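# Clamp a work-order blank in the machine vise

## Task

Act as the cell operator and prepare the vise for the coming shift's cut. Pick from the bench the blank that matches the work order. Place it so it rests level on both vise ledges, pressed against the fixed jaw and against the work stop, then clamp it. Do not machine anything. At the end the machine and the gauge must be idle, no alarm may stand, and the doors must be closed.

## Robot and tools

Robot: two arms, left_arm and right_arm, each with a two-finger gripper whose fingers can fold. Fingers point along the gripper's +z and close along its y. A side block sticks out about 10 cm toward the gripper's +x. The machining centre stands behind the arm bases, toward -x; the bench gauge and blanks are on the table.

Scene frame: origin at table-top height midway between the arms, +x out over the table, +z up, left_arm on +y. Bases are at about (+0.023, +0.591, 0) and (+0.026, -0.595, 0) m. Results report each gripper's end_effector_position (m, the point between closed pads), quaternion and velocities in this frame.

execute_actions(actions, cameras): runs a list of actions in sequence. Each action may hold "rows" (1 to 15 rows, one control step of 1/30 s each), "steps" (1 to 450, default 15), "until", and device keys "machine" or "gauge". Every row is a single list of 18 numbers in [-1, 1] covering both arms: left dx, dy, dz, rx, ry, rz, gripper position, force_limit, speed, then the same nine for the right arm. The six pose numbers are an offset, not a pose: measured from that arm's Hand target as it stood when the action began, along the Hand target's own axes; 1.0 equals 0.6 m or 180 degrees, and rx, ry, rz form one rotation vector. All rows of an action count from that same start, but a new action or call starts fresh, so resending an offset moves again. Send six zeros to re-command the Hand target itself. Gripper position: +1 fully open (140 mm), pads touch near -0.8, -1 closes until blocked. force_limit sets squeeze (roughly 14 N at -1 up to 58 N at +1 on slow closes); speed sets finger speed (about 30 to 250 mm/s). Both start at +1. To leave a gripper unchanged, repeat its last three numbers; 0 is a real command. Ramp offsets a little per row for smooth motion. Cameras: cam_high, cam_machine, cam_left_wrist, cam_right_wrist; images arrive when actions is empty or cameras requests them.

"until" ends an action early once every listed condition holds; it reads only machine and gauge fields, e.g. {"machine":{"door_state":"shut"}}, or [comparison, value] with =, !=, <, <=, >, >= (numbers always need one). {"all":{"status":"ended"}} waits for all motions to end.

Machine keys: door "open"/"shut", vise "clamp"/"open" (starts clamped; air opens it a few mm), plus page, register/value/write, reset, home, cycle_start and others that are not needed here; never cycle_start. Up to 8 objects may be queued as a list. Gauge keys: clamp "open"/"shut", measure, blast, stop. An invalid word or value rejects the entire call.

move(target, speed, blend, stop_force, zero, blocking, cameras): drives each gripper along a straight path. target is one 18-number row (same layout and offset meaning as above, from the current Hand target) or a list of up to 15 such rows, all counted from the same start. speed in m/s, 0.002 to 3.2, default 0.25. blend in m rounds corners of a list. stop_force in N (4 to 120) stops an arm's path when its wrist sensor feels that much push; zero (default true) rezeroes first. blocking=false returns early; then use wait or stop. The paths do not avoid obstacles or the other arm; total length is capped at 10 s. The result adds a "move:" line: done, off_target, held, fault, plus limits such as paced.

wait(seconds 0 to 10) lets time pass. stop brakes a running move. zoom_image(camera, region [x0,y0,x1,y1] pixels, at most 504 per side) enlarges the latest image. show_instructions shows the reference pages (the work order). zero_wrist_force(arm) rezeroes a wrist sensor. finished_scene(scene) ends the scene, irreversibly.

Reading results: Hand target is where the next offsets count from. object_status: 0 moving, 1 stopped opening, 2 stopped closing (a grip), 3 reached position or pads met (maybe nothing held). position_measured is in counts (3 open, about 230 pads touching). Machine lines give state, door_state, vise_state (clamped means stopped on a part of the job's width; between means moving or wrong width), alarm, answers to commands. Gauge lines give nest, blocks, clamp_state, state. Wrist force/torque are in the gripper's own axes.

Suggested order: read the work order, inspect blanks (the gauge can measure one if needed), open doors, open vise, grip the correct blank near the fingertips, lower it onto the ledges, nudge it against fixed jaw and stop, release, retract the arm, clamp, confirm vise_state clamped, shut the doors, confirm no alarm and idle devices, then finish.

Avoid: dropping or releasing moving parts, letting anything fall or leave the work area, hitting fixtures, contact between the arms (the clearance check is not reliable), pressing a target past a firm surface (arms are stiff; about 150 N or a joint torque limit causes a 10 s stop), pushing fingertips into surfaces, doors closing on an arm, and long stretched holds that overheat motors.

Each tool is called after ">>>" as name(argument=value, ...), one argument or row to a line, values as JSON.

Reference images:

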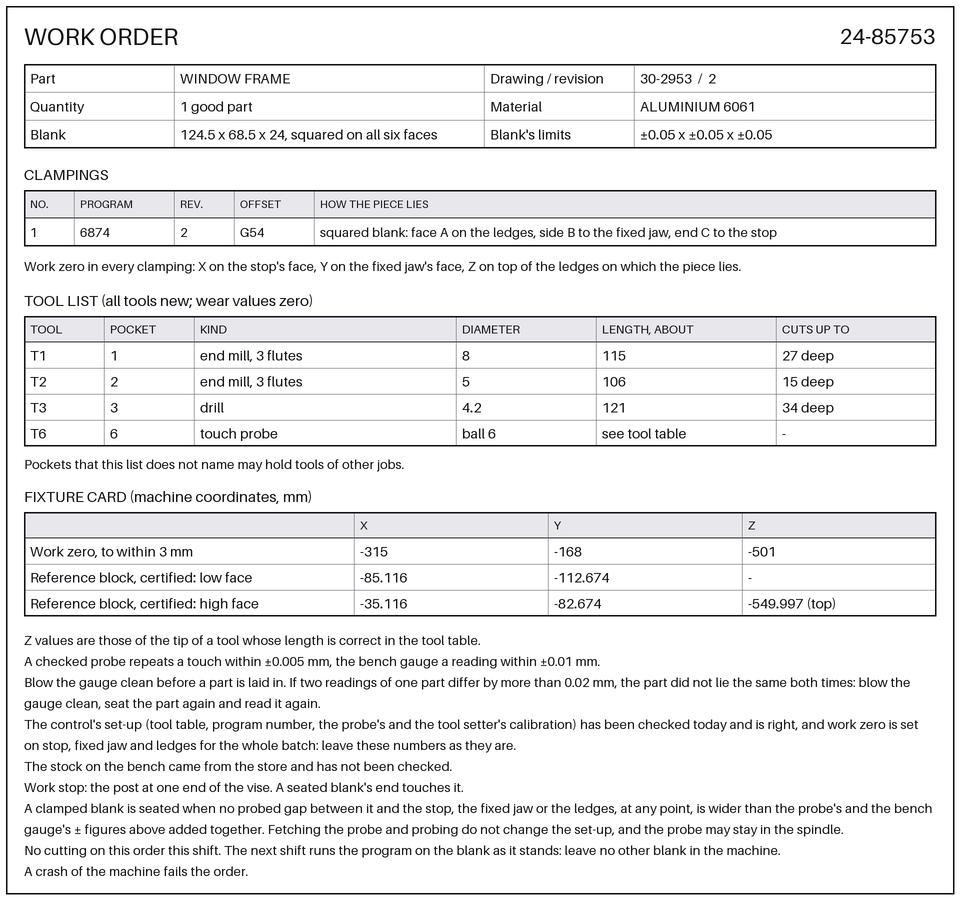

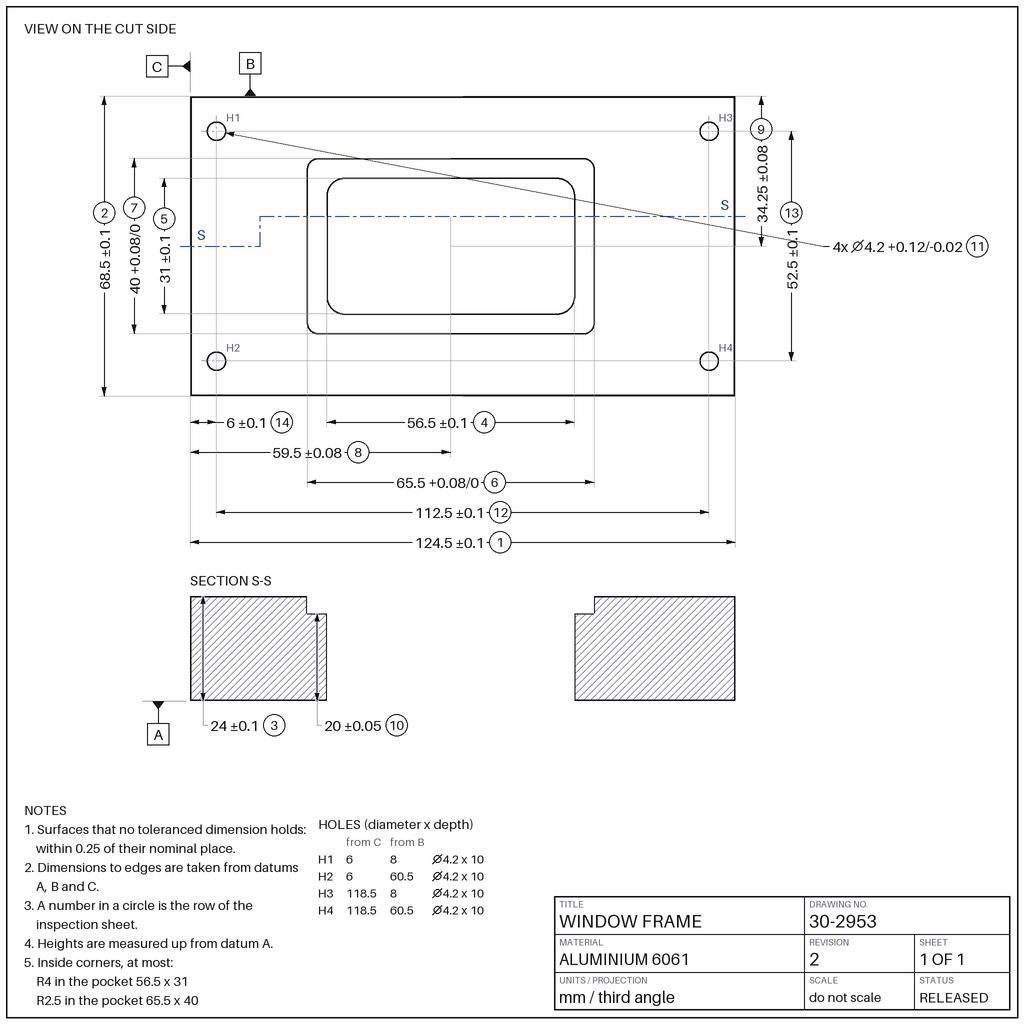

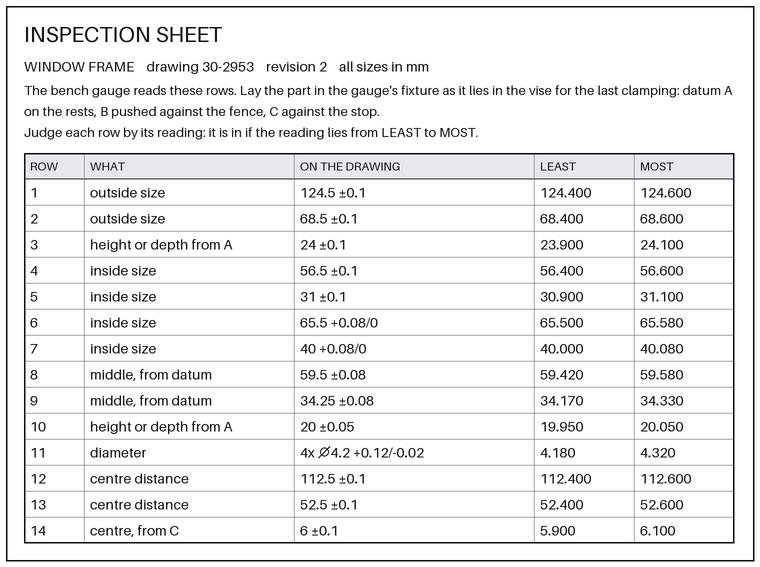

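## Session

>>> execute_actions(
  actions=[],
)

Scene clock: 0.00 s.
left_arm: end_effector_position=(+0.4682, -0.1326, +0.2007) position_measured=3 object_status=3 end_effector_quat_wxyz=(-0.270, +0.813, +0.494, +0.148) | right_arm: end_effector_position=(+0.7900, -0.5842, +0.1305) position_measured=3 object_status=3 end_effector_quat_wxyz=(+0.105, +0.723, -0.663, +0.164)
Joint positions: left_arm=[-1.291 -0.945 1.177 -1.191 -1.43 0.722] | right_arm=[-0.05 -1.327 1.975 -2.345 -1.944 -1.734]
Joint velocities: within noise
Joint torques (N m): no reading
Motor temperatures (°C): left_arm=[30 33 35 42 41 35] | right_arm=[34 40 33 35 42 42]
Wrist force (N): no reading
Wrist torque (N m): no reading
Wrist force, peak (N): no reading
Hand target: left_arm +0.4682, -0.1326, +0.2007; -0.270, +0.813, +0.494, +0.148 | right_arm +0.7900, -0.5842, +0.1305; +0.105, +0.723, -0.663, +0.164
Tool commands: left_gripper/position=+1.0 left_gripper/force_limit=+1.0 left_gripper/speed=+1.0 right_gripper/position=+1.0 right_gripper/force_limit=+1.0 right_gripper/speed=+1.0
machine.work_offsets: g54_x=-316.248 g54_y=-168.746 g54_z=-502.800 g55_x=+0.000 g55_y=+0.000 g55_z=+0.000 g56_x=+0.000 g56_y=+0.000 g56_z=+0.000
machine: state=idle door_state=shut vise_state=closed_empty cycle_status=done cycles_done=0 table_x_mm=0 spindle_rpm=0 page=work_offsets entry=no_entry entries=0 queue=idle queue_left=0
gauge: nest=all_up blocks=free clamp_state=open readings=0
camera_calibration:
cam_left_wrist: T_world_to_cam=[[0.876309, -0.398313, -0.270978, -0.402513], [-0.457019, -0.865248, -0.206105, 0.138672], [-0.152368, 0.304454, -0.940262, 0.485834], [0, 0, 0, 1]] pos_world=[0.490127, -0.188254, 0.376321]
cam_right_wrist: T_world_to_cam=[[-0.990625, -0.118141, -0.0685863, 0.732596], [-0.115489, 0.992444, -0.0414429, 0.674942], [0.0729641, -0.0331335, -0.996784, 0.23555], [0, 0, 0, 1]] pos_world=[0.786489, -0.575487, 0.31301]

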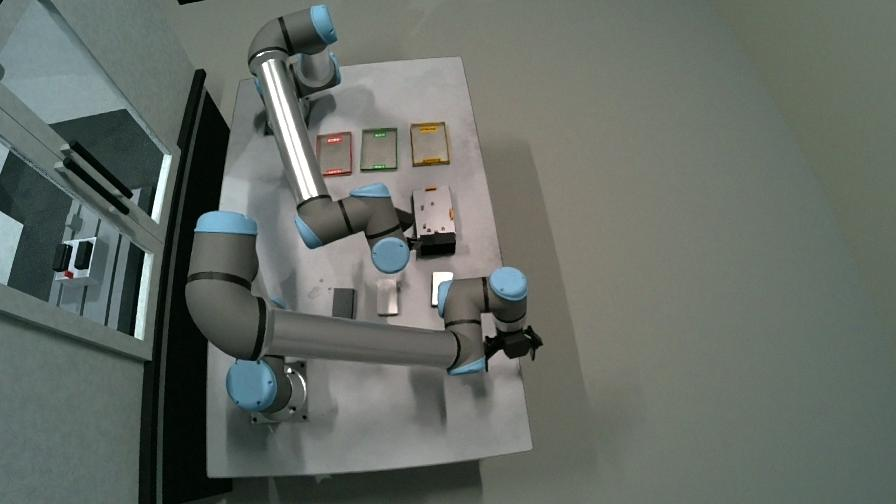

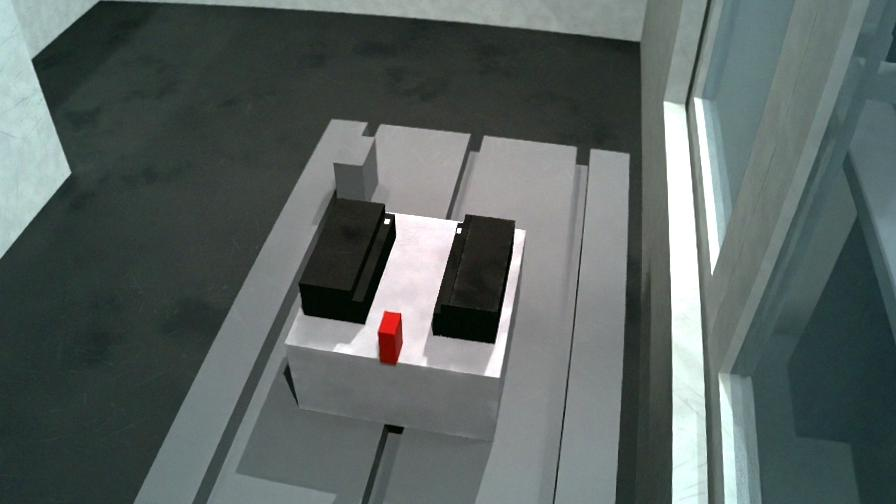

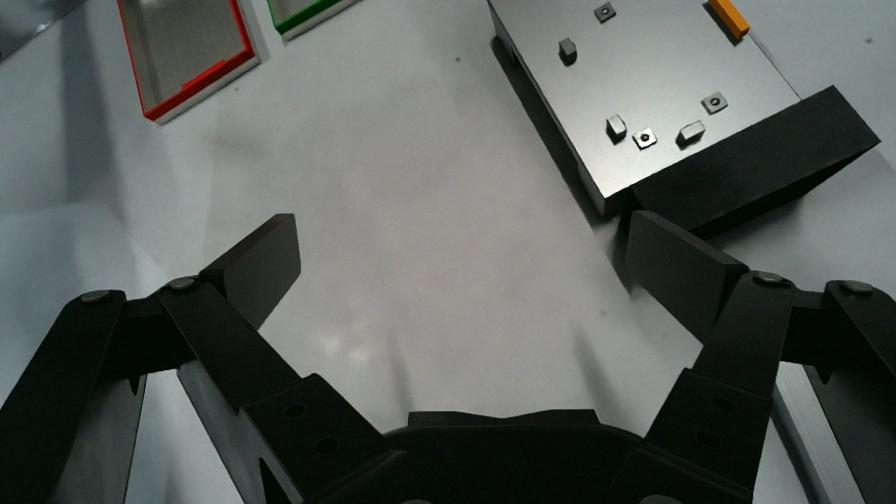

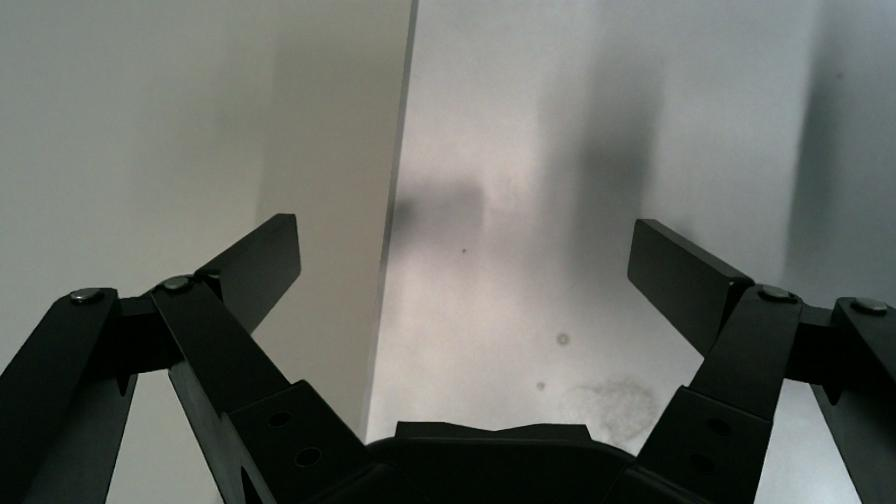

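>>> execute_actions(
  actions=[
    {"machine":[{"vise":"open"},{"air_blast":true},{"register":"tool_call","value":6,"write":true},{"tool_change":true,"page":"measuring"},{"register":"probe_x","value":-266.2,"write":true},{"register":"probe_y","value":-158.7,"write":true},{"register":"probe_z","value":-482,"write":true},{"register":"probe_move_z","value":-20,"write":true,"probe":true}],"gauge":{"blast":true},"steps":2},
  ],
)

>>> move(
  target=[-0.0772,-0.0097,-0.5567,-0.2595,0.0757,0.8113,0.3,1,1,0.469,0.495,-0.241,0,0,0,1,1,1],
  speed=0.4,
  cameras=["all"],
)

Scene clock: 35.60 s.
left_arm: end_effector_position=(+0.4682, -0.1326, +0.2007) position_measured=3 object_status=3 end_effector_quat_wxyz=(-0.270, +0.813, +0.494, +0.148) | right_arm: end_effector_position=(+0.7900, -0.5842, +0.1305) position_measured=3 object_status=3 end_effector_quat_wxyz=(+0.105, +0.723, -0.663, +0.164)
Joint positions: left_arm=[-1.291 -0.945 1.177 -1.191 -1.43 0.722] | right_arm=[-0.05 -1.327 1.975 -2.345 -1.944 -1.734]
Joint torques (N m): left_arm=[0.12 -110.12 -46.78 -2.23 0.08 -0.23] | right_arm=[2.23 -69.6 -43.17 -5.05 -1.75 -0.08]
Wrist force (N): left_arm=[-0.2 -0.1 0.3] | right_arm=[0.2 0.2 0.3]
Wrist torque (N m): left_arm=[-0.02 0.03 0.00] | right_arm=[0.04 -0.04 0.00]
Wrist force, peak (N): left_arm=[-0.4 0.4 0.5] | right_arm=[0.1 0.5 0.6]
Hand target: left_arm +0.4682, -0.1326, +0.2007; -0.270, +0.813, +0.494, +0.148 | right_arm +0.7900, -0.5842, +0.1305; +0.105, +0.723, -0.663, +0.164
Tool commands: left_gripper/position=+1.0 left_gripper/force_limit=+1.0 left_gripper/speed=+1.0 right_gripper/position=+1.0 right_gripper/force_limit=+1.0 right_gripper/speed=+1.0
machine.work_offsets: g54_x=-316.248 g54_y=-168.746 g54_z=-502.800 g55_x=+0.000 g55_y=+0.000 g55_z=+0.000 g56_x=+0.000 g56_y=+0.000 g56_z=+0.000
machine: state=idle door_state=shut vise_state=between cycle_status=done cycles_done=0 table_x_mm=0 spindle_rpm=0 page=work_offsets entry=no_entry entries=0 queue=running queue_left=7
gauge: nest=all_up blocks=free clamp_state=open state=busy message=taken readings=0

Scene clock: 39.50 s.
left_arm: end_effector_position=(+0.4502, -0.3593, +0.4497) position_measured=91 object_status=3 end_effector_quat_wxyz=(+0.000, +0.707, -0.707, +0.000) | right_arm: end_effector_position=(+0.5001, -0.8202, +0.3509) position_measured=3 object_status=3 end_effector_quat_wxyz=(+0.105, +0.723, -0.663, +0.164)
Joint positions: left_arm=[-1.323 -0.973 0.791 -1.39 -1.572 3.397] | right_arm=[-0.616 -2.007 2.195 -2.067 -1.818 -2.314]
Joint torques (N m): left_arm=[-16.36 -112.85 -49.39 -5.78 3.43 0.94] | right_arm=[-2.5 -6.89 -52.62 -9.25 -3.73 -0.05]
Wrist force (N): left_arm=[0.6 -0.7 0.9] | right_arm=[0.3 0.7 0.7]
Wrist torque (N m): left_arm=[-0.23 -0.19 0.02] | right_arm=[0.04 -0.06 -0.07]
Wrist force, peak (N): left_arm=[0.6 0.7 1.9] | right_arm=[1.4 1.7 0.2]
Hand target: left_arm +0.4500, -0.3594, +0.4497; +0.000, +0.707, -0.708, +0.000 | right_arm +0.5001, -0.8203, +0.3509; +0.105, +0.723, -0.663, +0.164
Off the commanded pose: left_arm 0.000 m, 0 deg | right_arm 0.000 m, 0 deg.
machine.measuring: probe_x=+0.000 probe_y=+0.000 probe_z=+0.000 probe_move_x=+0.000 probe_move_y=+0.000 probe_move_z=+0.000 probe_radius=+2.990 probe_off_x=+0.000 probe_off_y=+0.000 setter_z=-520.000 probe_touched=+0 probe_found_x=+0.000 probe_found_y=+0.000 probe_found_z=+0.000 set_length=+0.000 set_diameter=+0.000
machine: state=busy door_state=shut vise_state=open cycle_status=done cycles_done=0 table_x_mm=0 spindle_rpm=0 page=measuring entries=3 queue=running queue_left=4
gauge: nest=all_up blocks=free clamp_state=open message=taken readings=0
move: done
camera_calibration:
cam_left_wrist: T_world_to_cam=[[-0.999207, 0.0151462, 0.0368152, 0.444977], [0.0263577, 0.944764, 0.32669, 0.178785], [-0.0298336, 0.327402, -0.944414, 0.741084], [0, 0, 0, 1]] pos_world=[0.462022, -0.418281, 0.625101]
cam_right_wrist: T_world_to_cam=[[-0.990619, -0.118139, -0.0686853, 0.4327], [-0.115482, 0.992444, -0.0414541, 0.884815], [0.0730637, -0.0331332, -0.996777, 0.468521], [0, 0, 0, 1]] pos_world=[0.496589, -0.811487, 0.53341]

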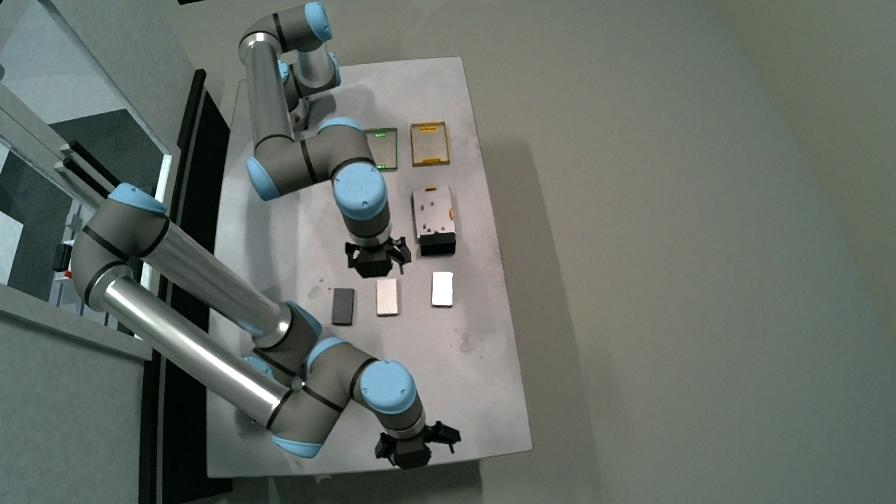

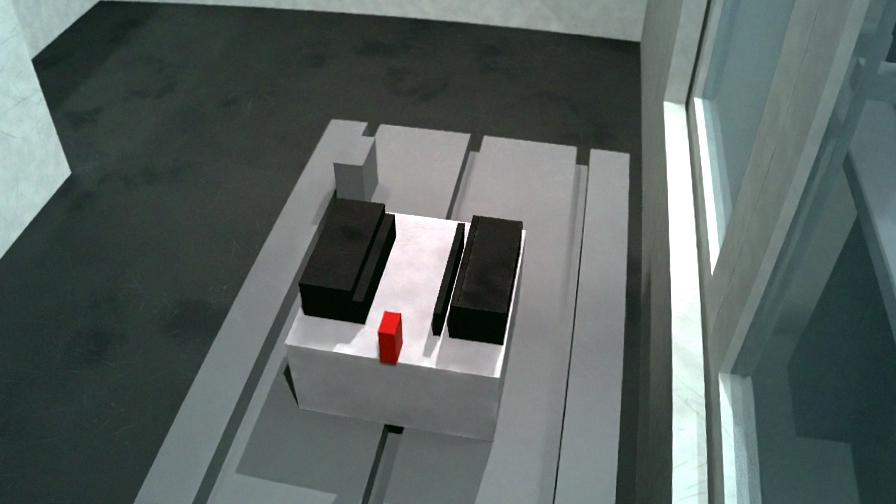

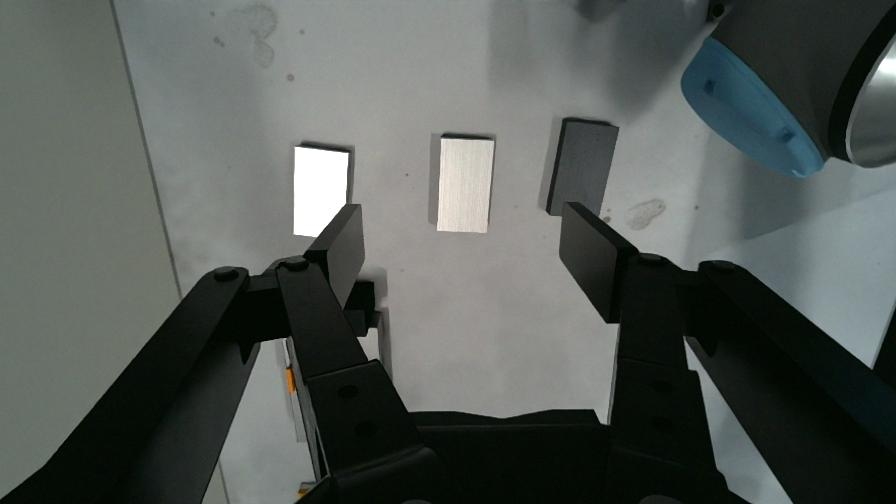

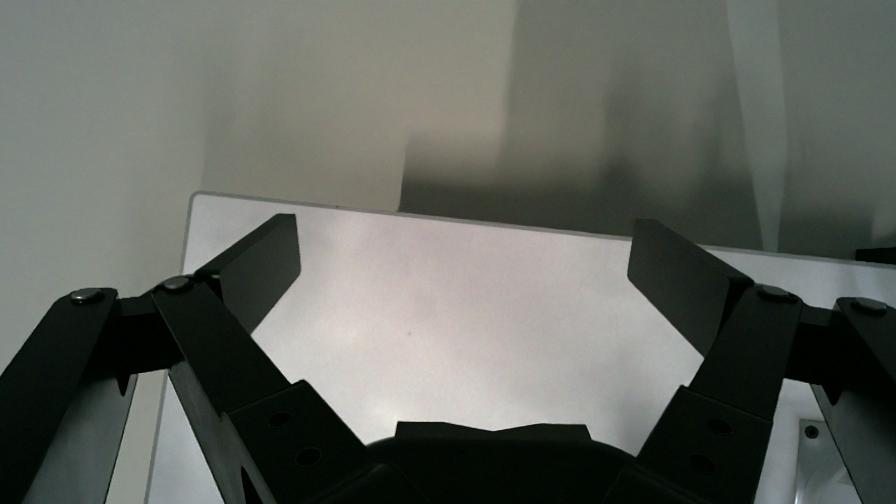

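>>> zoom_image(
  camera="cam_left_wrist",
  region=[280, 120, 520, 250],
)

Scaled by 2.100 from the camera's 896x504 image, which has a finer 1280x720 frame.

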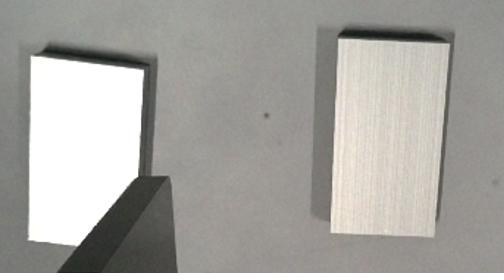

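>>> move(
  target=[
    [-0.093,0.0407,0.5,0,0,0.0206,0.556,0,0,0,0,0,0,0,0,1,1,1],
    [-0.093,0.0407,0.6687,0,0,0.0206,0.556,0,0,0,0,0,0,0,0,1,1,1],
    [-0.093,0.0407,0.6687,0,0,0.0206,-1,0,-1,0,0,0,0,0,0,1,1,1],
  ],
  speed=[0.3,0.12,0.1],
  blend=[0.03,0,0],
  cameras=["cam_left_wrist"],
)

Scene clock: 77.77 s.
left_arm: end_effector_position=(+0.4254, -0.3038, +0.0485) position_measured=128 object_status=0 end_effector_quat_wxyz=(+0.000, +0.683, -0.730, +0.000) | right_arm: end_effector_position=(+0.5001, -0.8203, +0.3509) position_measured=3 object_status=3 end_effector_quat_wxyz=(+0.105, +0.723, -0.663, +0.164)
Joint positions: left_arm=[-1.334 -0.955 1.491 -2.107 -1.572 3.452] | right_arm=[-0.616 -2.006 2.195 -2.067 -1.818 -2.315]
Joint torques (N m): left_arm=[-15.13 -99.29 -49.41 -5.8 0.1 -0.81] | right_arm=[5.12 -3.71 -42.7 -9.02 -3.72 1.42]
Wrist force (N): left_arm=[-5.4 0.9 -12.7] | right_arm=[0.3 0.5 0.7]
Wrist torque (N m): left_arm=[-0.19 -0.41 -0.14] | right_arm=[0.00 -0.07 -0.08]
Wrist force, peak (N): left_arm=[-5.3 1.2 -13.5] | right_arm=[0.6 0.5 1.1]
Hand target: left_arm +0.4254, -0.3038, +0.0485; +0.000, +0.683, -0.730, +0.000 | right_arm +0.5001, -0.8203, +0.3509; +0.105, +0.723, -0.663, +0.164
Off the commanded pose: left_arm 0.000 m, 0 deg | right_arm 0.000 m, 0 deg.
machine.measuring: probe_x=-266.200 probe_y=-158.700 probe_z=-482.000 probe_move_x=+0.000 probe_move_y=+0.000 probe_move_z=-20.000 probe_radius=+2.990 probe_off_x=+0.000 probe_off_y=+0.000 setter_z=-520.000 probe_touched=+1 probe_found_x=-266.200 probe_found_y=-158.700 probe_found_z=-492.800 set_length=+0.000 set_diameter=+0.000
machine: state=idle door_state=shut vise_state=open cycle_status=done cycles_done=0 table_x_mm=0 spindle_rpm=0 page=measuring entries=8 queue=done queue_left=0
gauge: nest=all_up blocks=free clamp_state=open message=taken readings=0
move: done
camera_calibration:
cam_left_wrist: T_world_to_cam=[[-0.996114, 0.080087, 0.0366337, 0.452516], [0.0876742, 0.941083, 0.326612, 0.230752], [-0.00831796, 0.328555, -0.944448, 0.334528], [0, 0, 0, 1]] pos_world=[0.433309, -0.363308, 0.224001]
Images, in order (width x height): cam_left_wrist 896x504.

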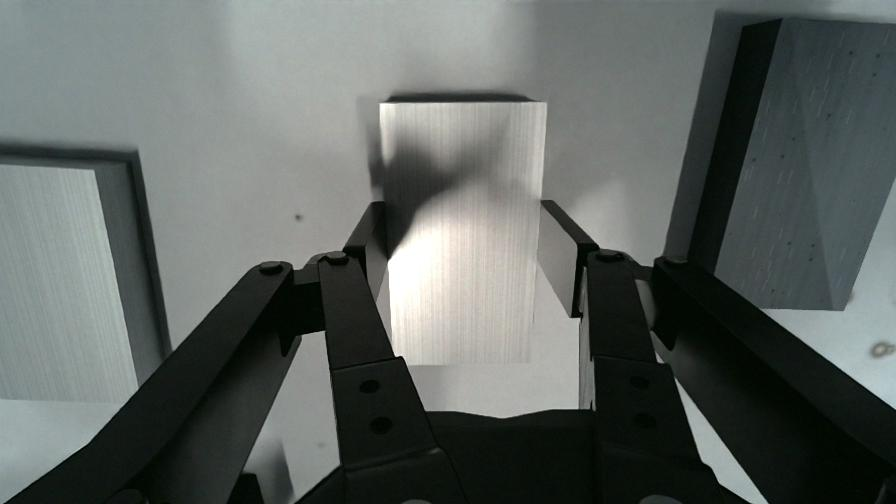

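>>> move(
  target=[
    [0,0,-0.2,0,0,0,-1,0,-1,0,0,0,0,0,0,1,1,1],
    [-0.6075,-0.2513,-0.5858,0,0,-0.0206,-1,0,-1,0,0,0,0,0,0,1,1,1],
  ],
  speed=[0.15,0.3],
  blend=[0.05,0],
  cameras=["cam_left_wrist"],
)

>>> zoom_image(
  camera="cam_left_wrist",
  region=[300, 0, 600, 210],
)

Scene clock: 96.33 s.
left_arm: end_effector_position=(+0.6001, +0.0501, +0.3997) position_measured=128 object_status=2 end_effector_quat_wxyz=(+0.000, +0.707, -0.708, +0.000) | right_arm: end_effector_position=(+0.5001, -0.8203, +0.3509) position_measured=3 object_status=3 end_effector_quat_wxyz=(+0.105, +0.723, -0.663, +0.164)
Joint positions: left_arm=[-0.982 -1.437 1.52 -1.654 -1.572 3.739] | right_arm=[-0.616 -2.006 2.195 -2.067 -1.818 -2.315]
Joint torques (N m): left_arm=[8.28 -80.42 -43.39 -4.65 -2.9 0.44] | right_arm=[6.91 -0.37 -42.39 -8.96 -3.26 1.47]
Wrist force (N): left_arm=[0.6 -0.7 6.6] | right_arm=[0.3 0.3 0.9]
Wrist torque (N m): left_arm=[-0.22 -0.17 -0.01] | right_arm=[-0.04 -0.08 -0.08]
Wrist force, peak (N): left_arm=[-6.0 1.0 -13.5] | right_arm=[0.6 0.9 1.0]
Hand target: left_arm +0.6001, +0.0502, +0.3997; +0.000, +0.707, -0.708, +0.000 | right_arm +0.5001, -0.8203, +0.3509; +0.105, +0.723, -0.663, +0.164
Off the commanded pose: left_arm 0.000 m, 0 deg | right_arm 0.000 m, 0 deg.
machine.measuring: probe_x=-266.200 probe_y=-158.700 probe_z=-482.000 probe_move_x=+0.000 probe_move_y=+0.000 probe_move_z=-20.000 probe_radius=+2.990 probe_off_x=+0.000 probe_off_y=+0.000 setter_z=-520.000 probe_touched=+1 probe_found_x=-266.200 probe_found_y=-158.700 probe_found_z=-492.800 set_length=+0.000 set_diameter=+0.000
machine: state=idle door_state=shut vise_state=open cycle_status=done cycles_done=0 table_x_mm=0 spindle_rpm=0 page=measuring entries=8 queue=done queue_left=0
gauge: nest=all_up blocks=free clamp_state=open message=taken readings=0
move: done
camera_calibration:
cam_left_wrist: T_world_to_cam=[[-0.999211, 0.0154394, 0.0365999, 0.590425], [0.0265616, 0.944788, 0.326604, -0.195785], [-0.0295366, 0.327318, -0.944452, 0.564101], [0, 0, 0, 1]] pos_world=[0.611821, -0.0087811, 0.575101]
Images, in order (width x height): cam_left_wrist 896x504.

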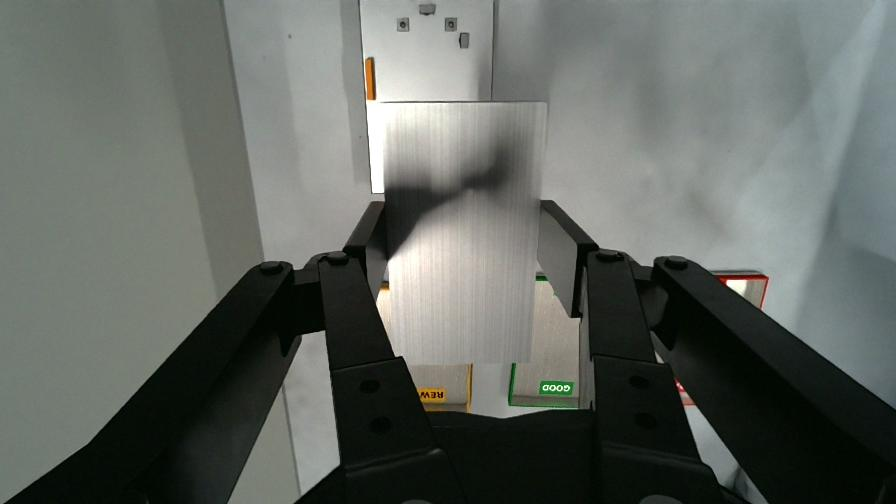

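Scaled by 1.680 from the camera's 896x504 image, which has a finer 1280x720 frame.

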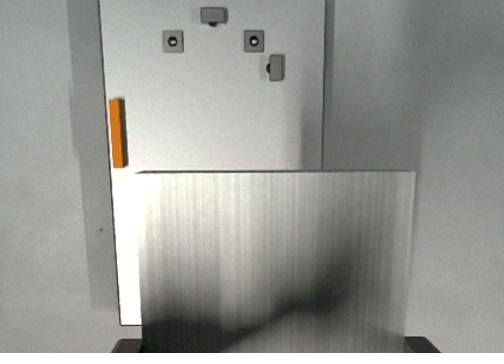

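>>> move(
  target=[0.1242,-0.037,0.4695,0,0,0,-1,0,-1,0,0,0,0,0,0,1,1,1],
  speed=0.25,
)

>>> move(
  target=[0,0,0.055,0,0,0,-1,0,-1,0,0,0,0,0,0,1,1,1],
  speed=0.01,
  stop_force=8,
  cameras=["cam_left_wrist","cam_high"],
)

>>> zoom_image(
  camera="cam_left_wrist",
  region=[310, 60, 600, 330],
)

Scene clock: 131.13 s.
left_arm: end_effector_position=(+0.6218, -0.0245, +0.1181) position_measured=128 object_status=2 end_effector_quat_wxyz=(+0.000, +0.707, -0.708, +0.000) | right_arm: end_effector_position=(+0.5001, -0.8203, +0.3509) position_measured=3 object_status=3 end_effector_quat_wxyz=(+0.105, +0.723, -0.663, +0.164)
Joint positions: left_arm=[-1.01 -1.188 1.722 -2.104 -1.572 3.71] | right_arm=[-0.616 -2.006 2.195 -2.067 -1.818 -2.315]
Joint torques (N m): left_arm=[18.18 -77.97 -57.01 -7.04 -0.19 1.02] | right_arm=[5.81 -0.9 -43.61 -9.07 -2.38 1.58]
Wrist force (N): left_arm=[0.3 -0.4 5.9] | right_arm=[0.4 0.6 0.8]
Wrist torque (N m): left_arm=[-0.05 -0.09 -0.05] | right_arm=[0.02 -0.10 -0.08]
Wrist force, peak (N): left_arm=[1.2 -0.7 11.0] | right_arm=[0.2 0.5 1.3]
Hand target: left_arm +0.6220, -0.0245, +0.1180; +0.000, +0.707, -0.708, +0.000 | right_arm +0.5001, -0.8203, +0.3509; +0.105, +0.723, -0.663, +0.164
Off the commanded pose: left_arm 0.000 m, 0 deg | right_arm 0.000 m, 0 deg.
machine.measuring: probe_x=-266.200 probe_y=-158.700 probe_z=-482.000 probe_move_x=+0.000 probe_move_y=+0.000 probe_move_z=-20.000 probe_radius=+2.990 probe_off_x=+0.000 probe_off_y=+0.000 setter_z=-520.000 probe_touched=+1 probe_found_x=-266.200 probe_found_y=-158.700 probe_found_z=-492.800 set_length=+0.000 set_diameter=+0.000
machine: state=idle door_state=shut vise_state=open cycle_status=done cycles_done=0 table_x_mm=0 spindle_rpm=0 page=measuring entries=8 queue=done queue_left=0
gauge: nest=all_up blocks=free clamp_state=open message=taken readings=0
move: done

Scene clock: 134.20 s.
left_arm: end_effector_position=(+0.6220, -0.0245, +0.0981) position_measured=128 object_status=2 end_effector_quat_wxyz=(+0.000, +0.707, -0.708, +0.000) | right_arm: end_effector_position=(+0.5001, -0.8203, +0.3509) position_measured=3 object_status=3 end_effector_quat_wxyz=(+0.105, +0.723, -0.663, +0.164)
Joint positions: left_arm=[-1.01 -1.171 1.737 -2.137 -1.572 3.71] | right_arm=[-0.616 -2.006 2.195 -2.067 -1.818 -2.315]
Joint torques (N m): left_arm=[16.33 -84.33 -51.14 -2.1 1.47 -0.04] | right_arm=[5.03 -1.38 -43.37 -8.88 -2.31 1.61]
Wrist force (N): left_arm=[-0.6 -2.1 -3.4] | right_arm=[0.2 0.6 0.8]
Wrist torque (N m): left_arm=[-0.23 -0.09 -0.11] | right_arm=[0.04 -0.04 -0.07]
Wrist force, peak (N): left_arm=[-9.3 8.5 -24.1] | right_arm=[0.6 0.5 1.1]
Hand target: left_arm +0.6220, -0.0245, +0.0981; +0.000, +0.707, -0.708, +0.000 (not the last commanded pose) | right_arm +0.5001, -0.8203, +0.3509; +0.105, +0.723, -0.663, +0.164
Off the commanded pose: left_arm 0.013 m, 0 deg | right_arm 0.000 m, 0 deg.
machine.measuring: probe_x=-266.200 probe_y=-158.700 probe_z=-482.000 probe_move_x=+0.000 probe_move_y=+0.000 probe_move_z=-20.000 probe_radius=+2.990 probe_off_x=+0.000 probe_off_y=+0.000 setter_z=-520.000 probe_touched=+1 probe_found_x=-266.200 probe_found_y=-158.700 probe_found_z=-492.800 set_length=+0.000 set_diameter=+0.000
machine: state=idle door_state=shut vise_state=open cycle_status=done cycles_done=0 table_x_mm=0 spindle_rpm=0 page=measuring entries=8 queue=done queue_left=0
gauge: nest=some_down blocks=free clamp_state=open message=taken readings=0
move: contact (left_arm)
camera_calibration:
cam_left_wrist: T_world_to_cam=[[-0.999205, 0.015496, 0.0367286, 0.624565], [0.0266599, 0.944756, 0.326688, -0.0274719], [-0.0296372, 0.327408, -0.944418, 0.304384], [0, 0, 0, 1]] pos_world=[0.633822, -0.0833815, 0.273501]
Images, in order (width x height): cam_high 896x504, cam_left_wrist 896x504.

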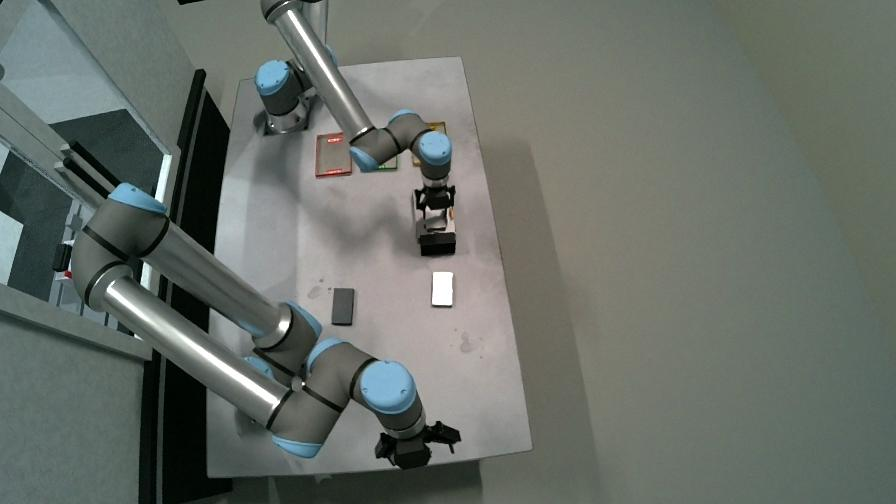

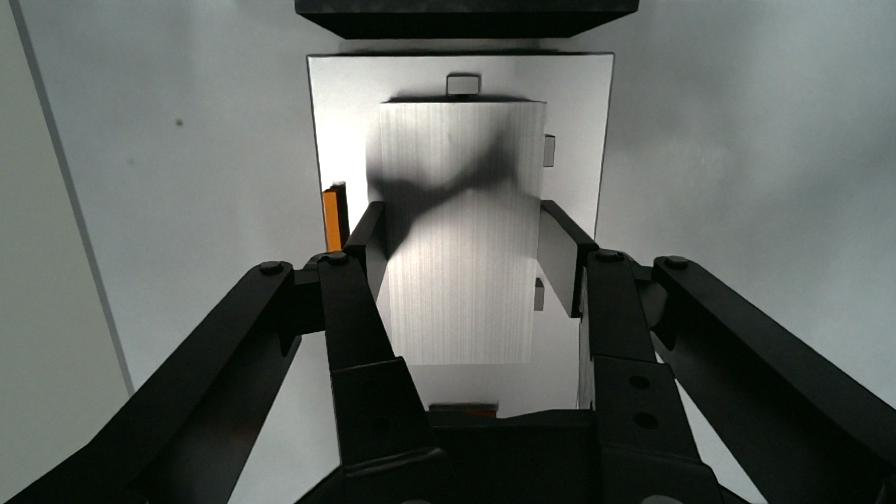

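Scaled by 1.738 from the camera's 896x504 image, which has a finer 1280x720 frame.

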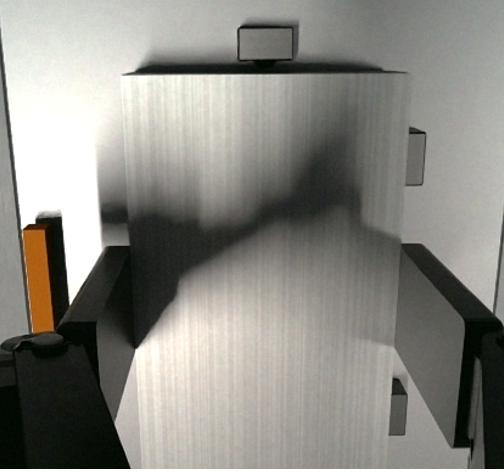

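>>> move(
  target=[
    [0,0,-0.0015,0,0,0,0.09,0,-1,0,0,0,0,0,0,1,1,1],
    [0,0,-0.14,0,0,0,0.09,0,-1,0,0,0,0,0,0,1,1,1],
  ],
  speed=0.15,
  cameras=["cam_left_wrist"],
)

>>> execute_actions(
  actions=[
    {"gauge":{"clamp":"shut"},"steps":150,"until":{"gauge":{"clamp_state":"shut","nest":"all_down"}}},
    {"steps":20},
    {"gauge":{"measure":true},"machine":[{"air_blast":true},{"door":"open"}],"steps":450,"until":{"gauge":{"readings":[">",0]}}},
  ],
  cameras=["cam_left_wrist","cam_machine"],
)

Scene clock: 144.70 s.
left_arm: end_effector_position=(+0.6221, -0.0245, +0.1821) position_measured=118 object_status=3 end_effector_quat_wxyz=(+0.000, +0.707, -0.708, +0.000) | right_arm: end_effector_position=(+0.5001, -0.8203, +0.3509) position_measured=3 object_status=3 end_effector_quat_wxyz=(+0.105, +0.723, -0.663, +0.164)
Joint positions: left_arm=[-1.01 -1.237 1.664 -1.998 -1.572 3.711] | right_arm=[-0.616 -2.006 2.195 -2.067 -1.818 -2.315]
Joint torques (N m): left_arm=[17.79 -87.53 -39.84 -3.85 0.94 1.39] | right_arm=[6.4 1.01 -43.73 -8.59 -2.21 1.44]
Wrist force (N): left_arm=[0.1 -2.2 1.9] | right_arm=[0.5 0.3 0.9]
Wrist torque (N m): left_arm=[-0.49 -0.05 -0.05] | right_arm=[-0.04 -0.12 -0.08]
Wrist force, peak (N): left_arm=[-0.8 -2.2 -3.9] | right_arm=[0.7 0.8 1.1]
Hand target: left_arm +0.6220, -0.0245, +0.1821; +0.000, +0.707, -0.708, +0.000 | right_arm +0.5001, -0.8203, +0.3509; +0.105, +0.723, -0.663, +0.164
Off the commanded pose: left_arm 0.000 m, 0 deg | right_arm 0.000 m, 0 deg.
machine.measuring: probe_x=-266.200 probe_y=-158.700 probe_z=-482.000 probe_move_x=+0.000 probe_move_y=+0.000 probe_move_z=-20.000 probe_radius=+2.990 probe_off_x=+0.000 probe_off_y=+0.000 setter_z=-520.000 probe_touched=+1 probe_found_x=-266.200 probe_found_y=-158.700 probe_found_z=-492.800 set_length=+0.000 set_diameter=+0.000
machine: state=idle door_state=shut vise_state=open cycle_status=done cycles_done=0 table_x_mm=0 spindle_rpm=0 page=measuring entries=8 queue=done queue_left=0
gauge: nest=some_down blocks=free clamp_state=open message=taken readings=0
move: done
camera_calibration:
cam_left_wrist: T_world_to_cam=[[-0.999211, 0.0154411, 0.0366006, 0.621524], [0.0265634, 0.944788, 0.326604, -0.0548203], [-0.0295366, 0.327318, -0.944452, 0.383656], [0, 0, 0, 1]] pos_world=[0.633821, -0.0833811, 0.357501]
Images, in order (width x height): cam_left_wrist 896x504.

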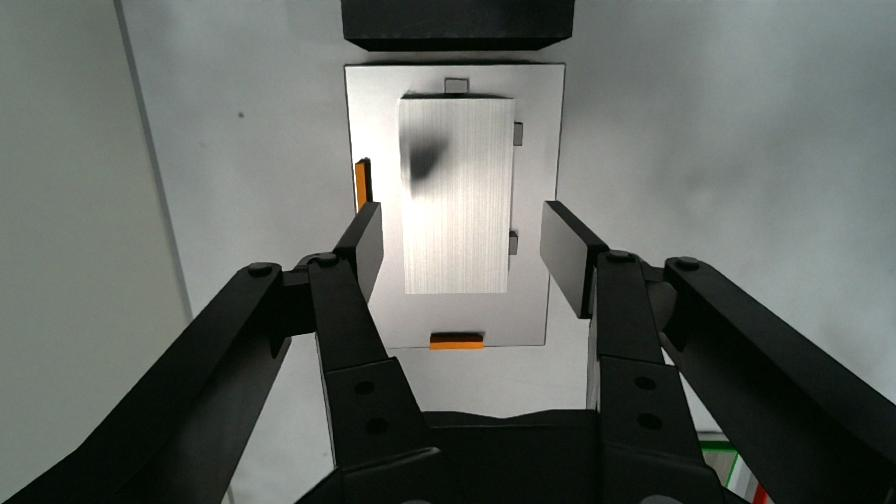

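Scene clock: 160.90 s.
left_arm: end_effector_position=(+0.6220, -0.0245, +0.1821) position_measured=118 object_status=3 end_effector_quat_wxyz=(+0.000, +0.707, -0.708, +0.000) | right_arm: end_effector_position=(+0.5001, -0.8203, +0.3509) position_measured=3 object_status=3 end_effector_quat_wxyz=(+0.105, +0.723, -0.663, +0.164)
Joint positions: left_arm=[-1.01 -1.237 1.664 -1.998 -1.572 3.711] | right_arm=[-0.616 -2.006 2.195 -2.067 -1.818 -2.315]
Joint torques (N m): left_arm=[-12.57 -90.38 -35.97 -2.86 -3.54 -0.04] | right_arm=[6.11 -1 -42.97 -8.58 -1.48 1.39]
Wrist force (N): left_arm=[0.2 -2.0 2.1] | right_arm=[0.3 0.6 0.8]
Wrist torque (N m): left_arm=[-0.45 -0.08 -0.06] | right_arm=[0.03 -0.06 -0.08]
Wrist force, peak (N): left_arm=[0.1 -2.5 2.3] | right_arm=[0.4 0.8 1.2]
Hand target: left_arm +0.6220, -0.0245, +0.1821; +0.000, +0.707, -0.708, +0.000 | right_arm +0.5001, -0.8203, +0.3509; +0.105, +0.723, -0.663, +0.164
Tool commands: left_gripper/position=+0.09 left_gripper/force_limit=+0.0 left_gripper/speed=-1.0 right_gripper/position=+1.0 right_gripper/force_limit=+1.0 right_gripper/speed=+1.0
Off the commanded pose: left_arm 0.000 m, 0 deg | right_arm 0.000 m, 0 deg.
machine.measuring: probe_x=-266.200 probe_y=-158.700 probe_z=-482.000 probe_move_x=+0.000 probe_move_y=+0.000 probe_move_z=-20.000 probe_radius=+2.990 probe_off_x=+0.000 probe_off_y=+0.000 setter_z=-520.000 probe_touched=+1 probe_found_x=-266.200 probe_found_y=-158.700 probe_found_z=-492.800 set_length=+0.000 set_diameter=+0.000
machine: state=idle door_state=open vise_state=open cycle_status=done cycles_done=0 table_x_mm=0 spindle_rpm=0 page=measuring entries=9 queue=done queue_left=0
gauge: nest=all_down blocks=all clamp_state=shut message=taken readings=1 no_1=124.510 no_2=68.512 no_3=23.973 no_10=23.969
camera_calibration:
cam_left_wrist: T_world_to_cam=[[-0.999205, 0.0154977, 0.0367292, 0.621479], [0.0266618, 0.944756, 0.326688, -0.0549149], [-0.0296372, 0.327408, -0.944418, 0.383715], [0, 0, 0, 1]] pos_world=[0.633822, -0.0833815, 0.357501]
Images, in order (width x height): cam_machine 896x504, cam_left_wrist 896x504.

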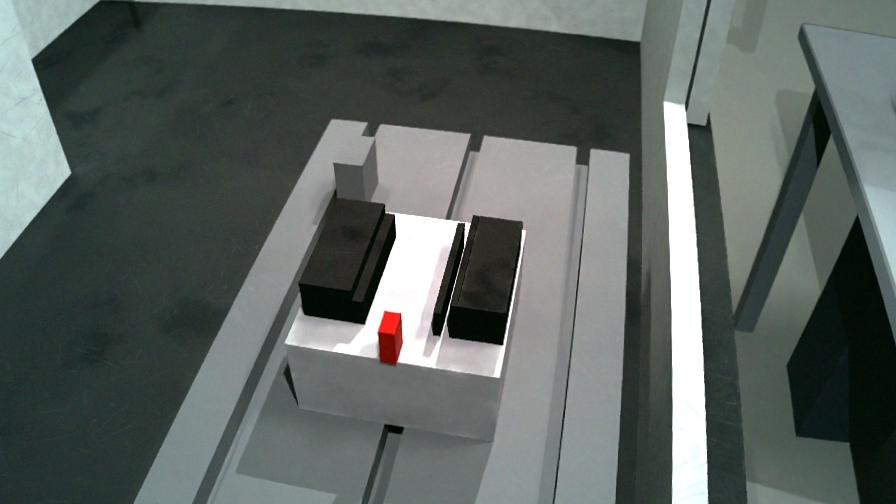

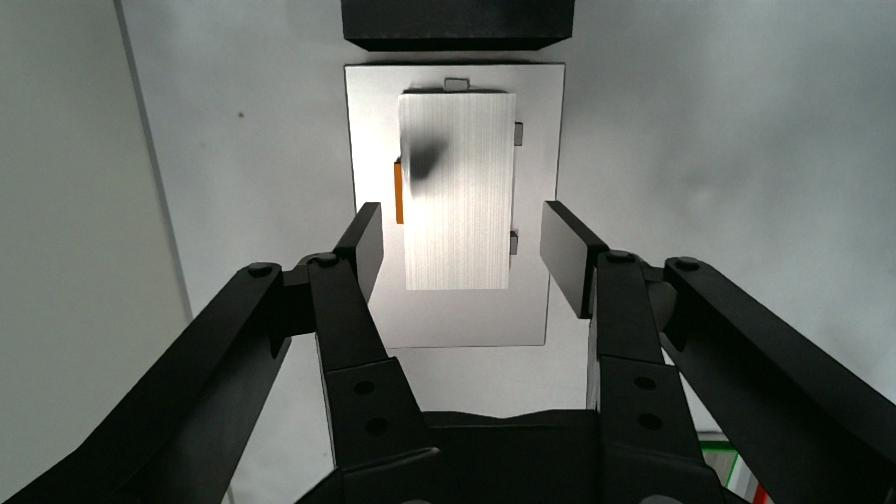

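>>> execute_actions(
  actions=[
    {"gauge":{"clamp":"open"},"steps":90,"until":{"gauge":{"clamp_state":"open"}}},
  ],
)

>>> move(
  target=[
    [-0.0033,0.0005,0.1385,0,0,0,0.09,0,-1,0,0,0,0,0,0,1,1,1],
    [-0.0033,0.0005,0.1385,0,0,0,-1,0,-1,0,0,0,0,0,0,1,1,1],
  ],
  speed=0.12,
  cameras=["cam_left_wrist"],
)

>>> zoom_image(
  camera="cam_left_wrist",
  region=[360, 70, 580, 270],
)

Scene clock: 175.87 s.
left_arm: end_effector_position=(+0.6220, -0.0245, +0.1821) position_measured=118 object_status=3 end_effector_quat_wxyz=(+0.000, +0.707, -0.708, +0.000) | right_arm: end_effector_position=(+0.5001, -0.8203, +0.3509) position_measured=3 object_status=3 end_effector_quat_wxyz=(+0.105, +0.723, -0.663, +0.164)
Joint positions: left_arm=[-1.01 -1.237 1.664 -1.998 -1.572 3.711] | right_arm=[-0.616 -2.006 2.195 -2.067 -1.818 -2.315]
Joint torques (N m): left_arm=[-13.87 -91.76 -36.63 -3.09 -3.91 -0.23] | right_arm=[6.63 -1.68 -44.57 -8.49 -1.01 1.58]
Wrist force (N): left_arm=[0.1 -2.2 2.0] | right_arm=[0.4 0.8 0.7]
Wrist torque (N m): left_arm=[-0.49 -0.06 -0.06] | right_arm=[0.07 -0.09 -0.08]
Wrist force, peak (N): left_arm=[0.5 -2.6 2.2] | right_arm=[0.7 0.9 0.9]
Hand target: left_arm +0.6220, -0.0245, +0.1821; +0.000, +0.707, -0.708, +0.000 | right_arm +0.5001, -0.8203, +0.3509; +0.105, +0.723, -0.663, +0.164
Tool commands: left_gripper/position=+0.09 left_gripper/force_limit=+0.0 left_gripper/speed=-1.0 right_gripper/position=+1.0 right_gripper/force_limit=+1.0 right_gripper/speed=+1.0
Off the commanded pose: left_arm 0.000 m, 0 deg | right_arm 0.000 m, 0 deg.
machine.measuring: probe_x=-266.200 probe_y=-158.700 probe_z=-482.000 probe_move_x=+0.000 probe_move_y=+0.000 probe_move_z=-20.000 probe_radius=+2.990 probe_off_x=+0.000 probe_off_y=+0.000 setter_z=-520.000 probe_touched=+1 probe_found_x=-266.200 probe_found_y=-158.700 probe_found_z=-492.800 set_length=+0.000 set_diameter=+0.000
machine: state=idle door_state=open vise_state=open cycle_status=done cycles_done=0 table_x_mm=0 spindle_rpm=0 page=measuring entries=9 queue=done queue_left=0
gauge: nest=all_down blocks=all clamp_state=between message=taken readings=1 no_1=124.510 no_2=68.512 no_3=23.973 no_10=23.969

Scene clock: 177.70 s.
left_arm: end_effector_position=(+0.6217, -0.0225, +0.0990) position_measured=128 object_status=0 end_effector_quat_wxyz=(+0.000, +0.707, -0.708, +0.000) | right_arm: end_effector_position=(+0.5001, -0.8203, +0.3509) position_measured=3 object_status=3 end_effector_quat_wxyz=(+0.105, +0.723, -0.663, +0.164)
Joint positions: left_arm=[-1.009 -1.174 1.74 -2.136 -1.572 3.711] | right_arm=[-0.616 -2.006 2.195 -2.067 -1.818 -2.315]
Joint torques (N m): left_arm=[16.56 -84.55 -51.05 -7.49 -2.46 0.45] | right_arm=[7.2 -4.15 -44.08 -8.69 -1.14 1.39]
Wrist force (N): left_arm=[-7.5 2.7 -13.0] | right_arm=[0.2 0.4 0.5]
Wrist torque (N m): left_arm=[-0.64 -0.31 -0.38] | right_arm=[-0.02 -0.04 -0.08]
Wrist force, peak (N): left_arm=[-7.5 2.9 -13.0] | right_arm=[0.4 0.7 1.1]
Hand target: left_arm +0.6217, -0.0225, +0.0990; +0.000, +0.707, -0.708, +0.000 | right_arm +0.5001, -0.8203, +0.3509; +0.105, +0.723, -0.663, +0.164
Off the commanded pose: left_arm 0.000 m, 0 deg | right_arm 0.000 m, 0 deg.
machine.measuring: probe_x=-266.200 probe_y=-158.700 probe_z=-482.000 probe_move_x=+0.000 probe_move_y=+0.000 probe_move_z=-20.000 probe_radius=+2.990 probe_off_x=+0.000 probe_off_y=+0.000 setter_z=-520.000 probe_touched=+1 probe_found_x=-266.200 probe_found_y=-158.700 probe_found_z=-492.800 set_length=+0.000 set_diameter=+0.000
machine: state=idle door_state=open vise_state=open cycle_status=done cycles_done=0 table_x_mm=0 spindle_rpm=0 page=measuring entries=9 queue=done queue_left=0
gauge: nest=some_down blocks=stop clamp_state=open message=taken readings=1 no_1=124.510 no_2=68.512 no_3=23.973 no_10=23.969
move: done
camera_calibration:
cam_left_wrist: T_world_to_cam=[[-0.999205, 0.0154996, 0.0367277, 0.624199], [0.0266603, 0.944787, 0.326599, -0.0295592], [-0.0296377, 0.327319, -0.944449, 0.304698], [0, 0, 0, 1]] pos_world=[0.633522, -0.0814812, 0.274501]
Images, in order (width x height): cam_left_wrist 896x504.

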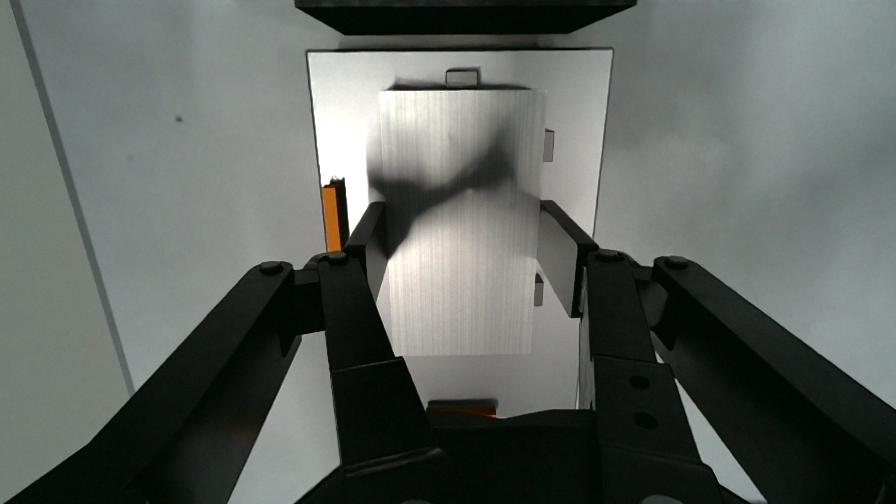

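Scaled by 2.291 from the camera's 896x504 image, which has a finer 1280x720 frame.

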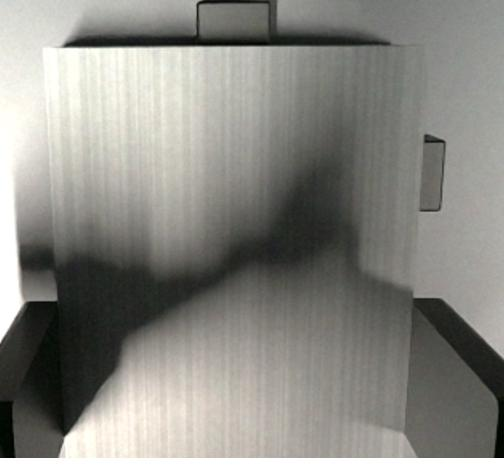

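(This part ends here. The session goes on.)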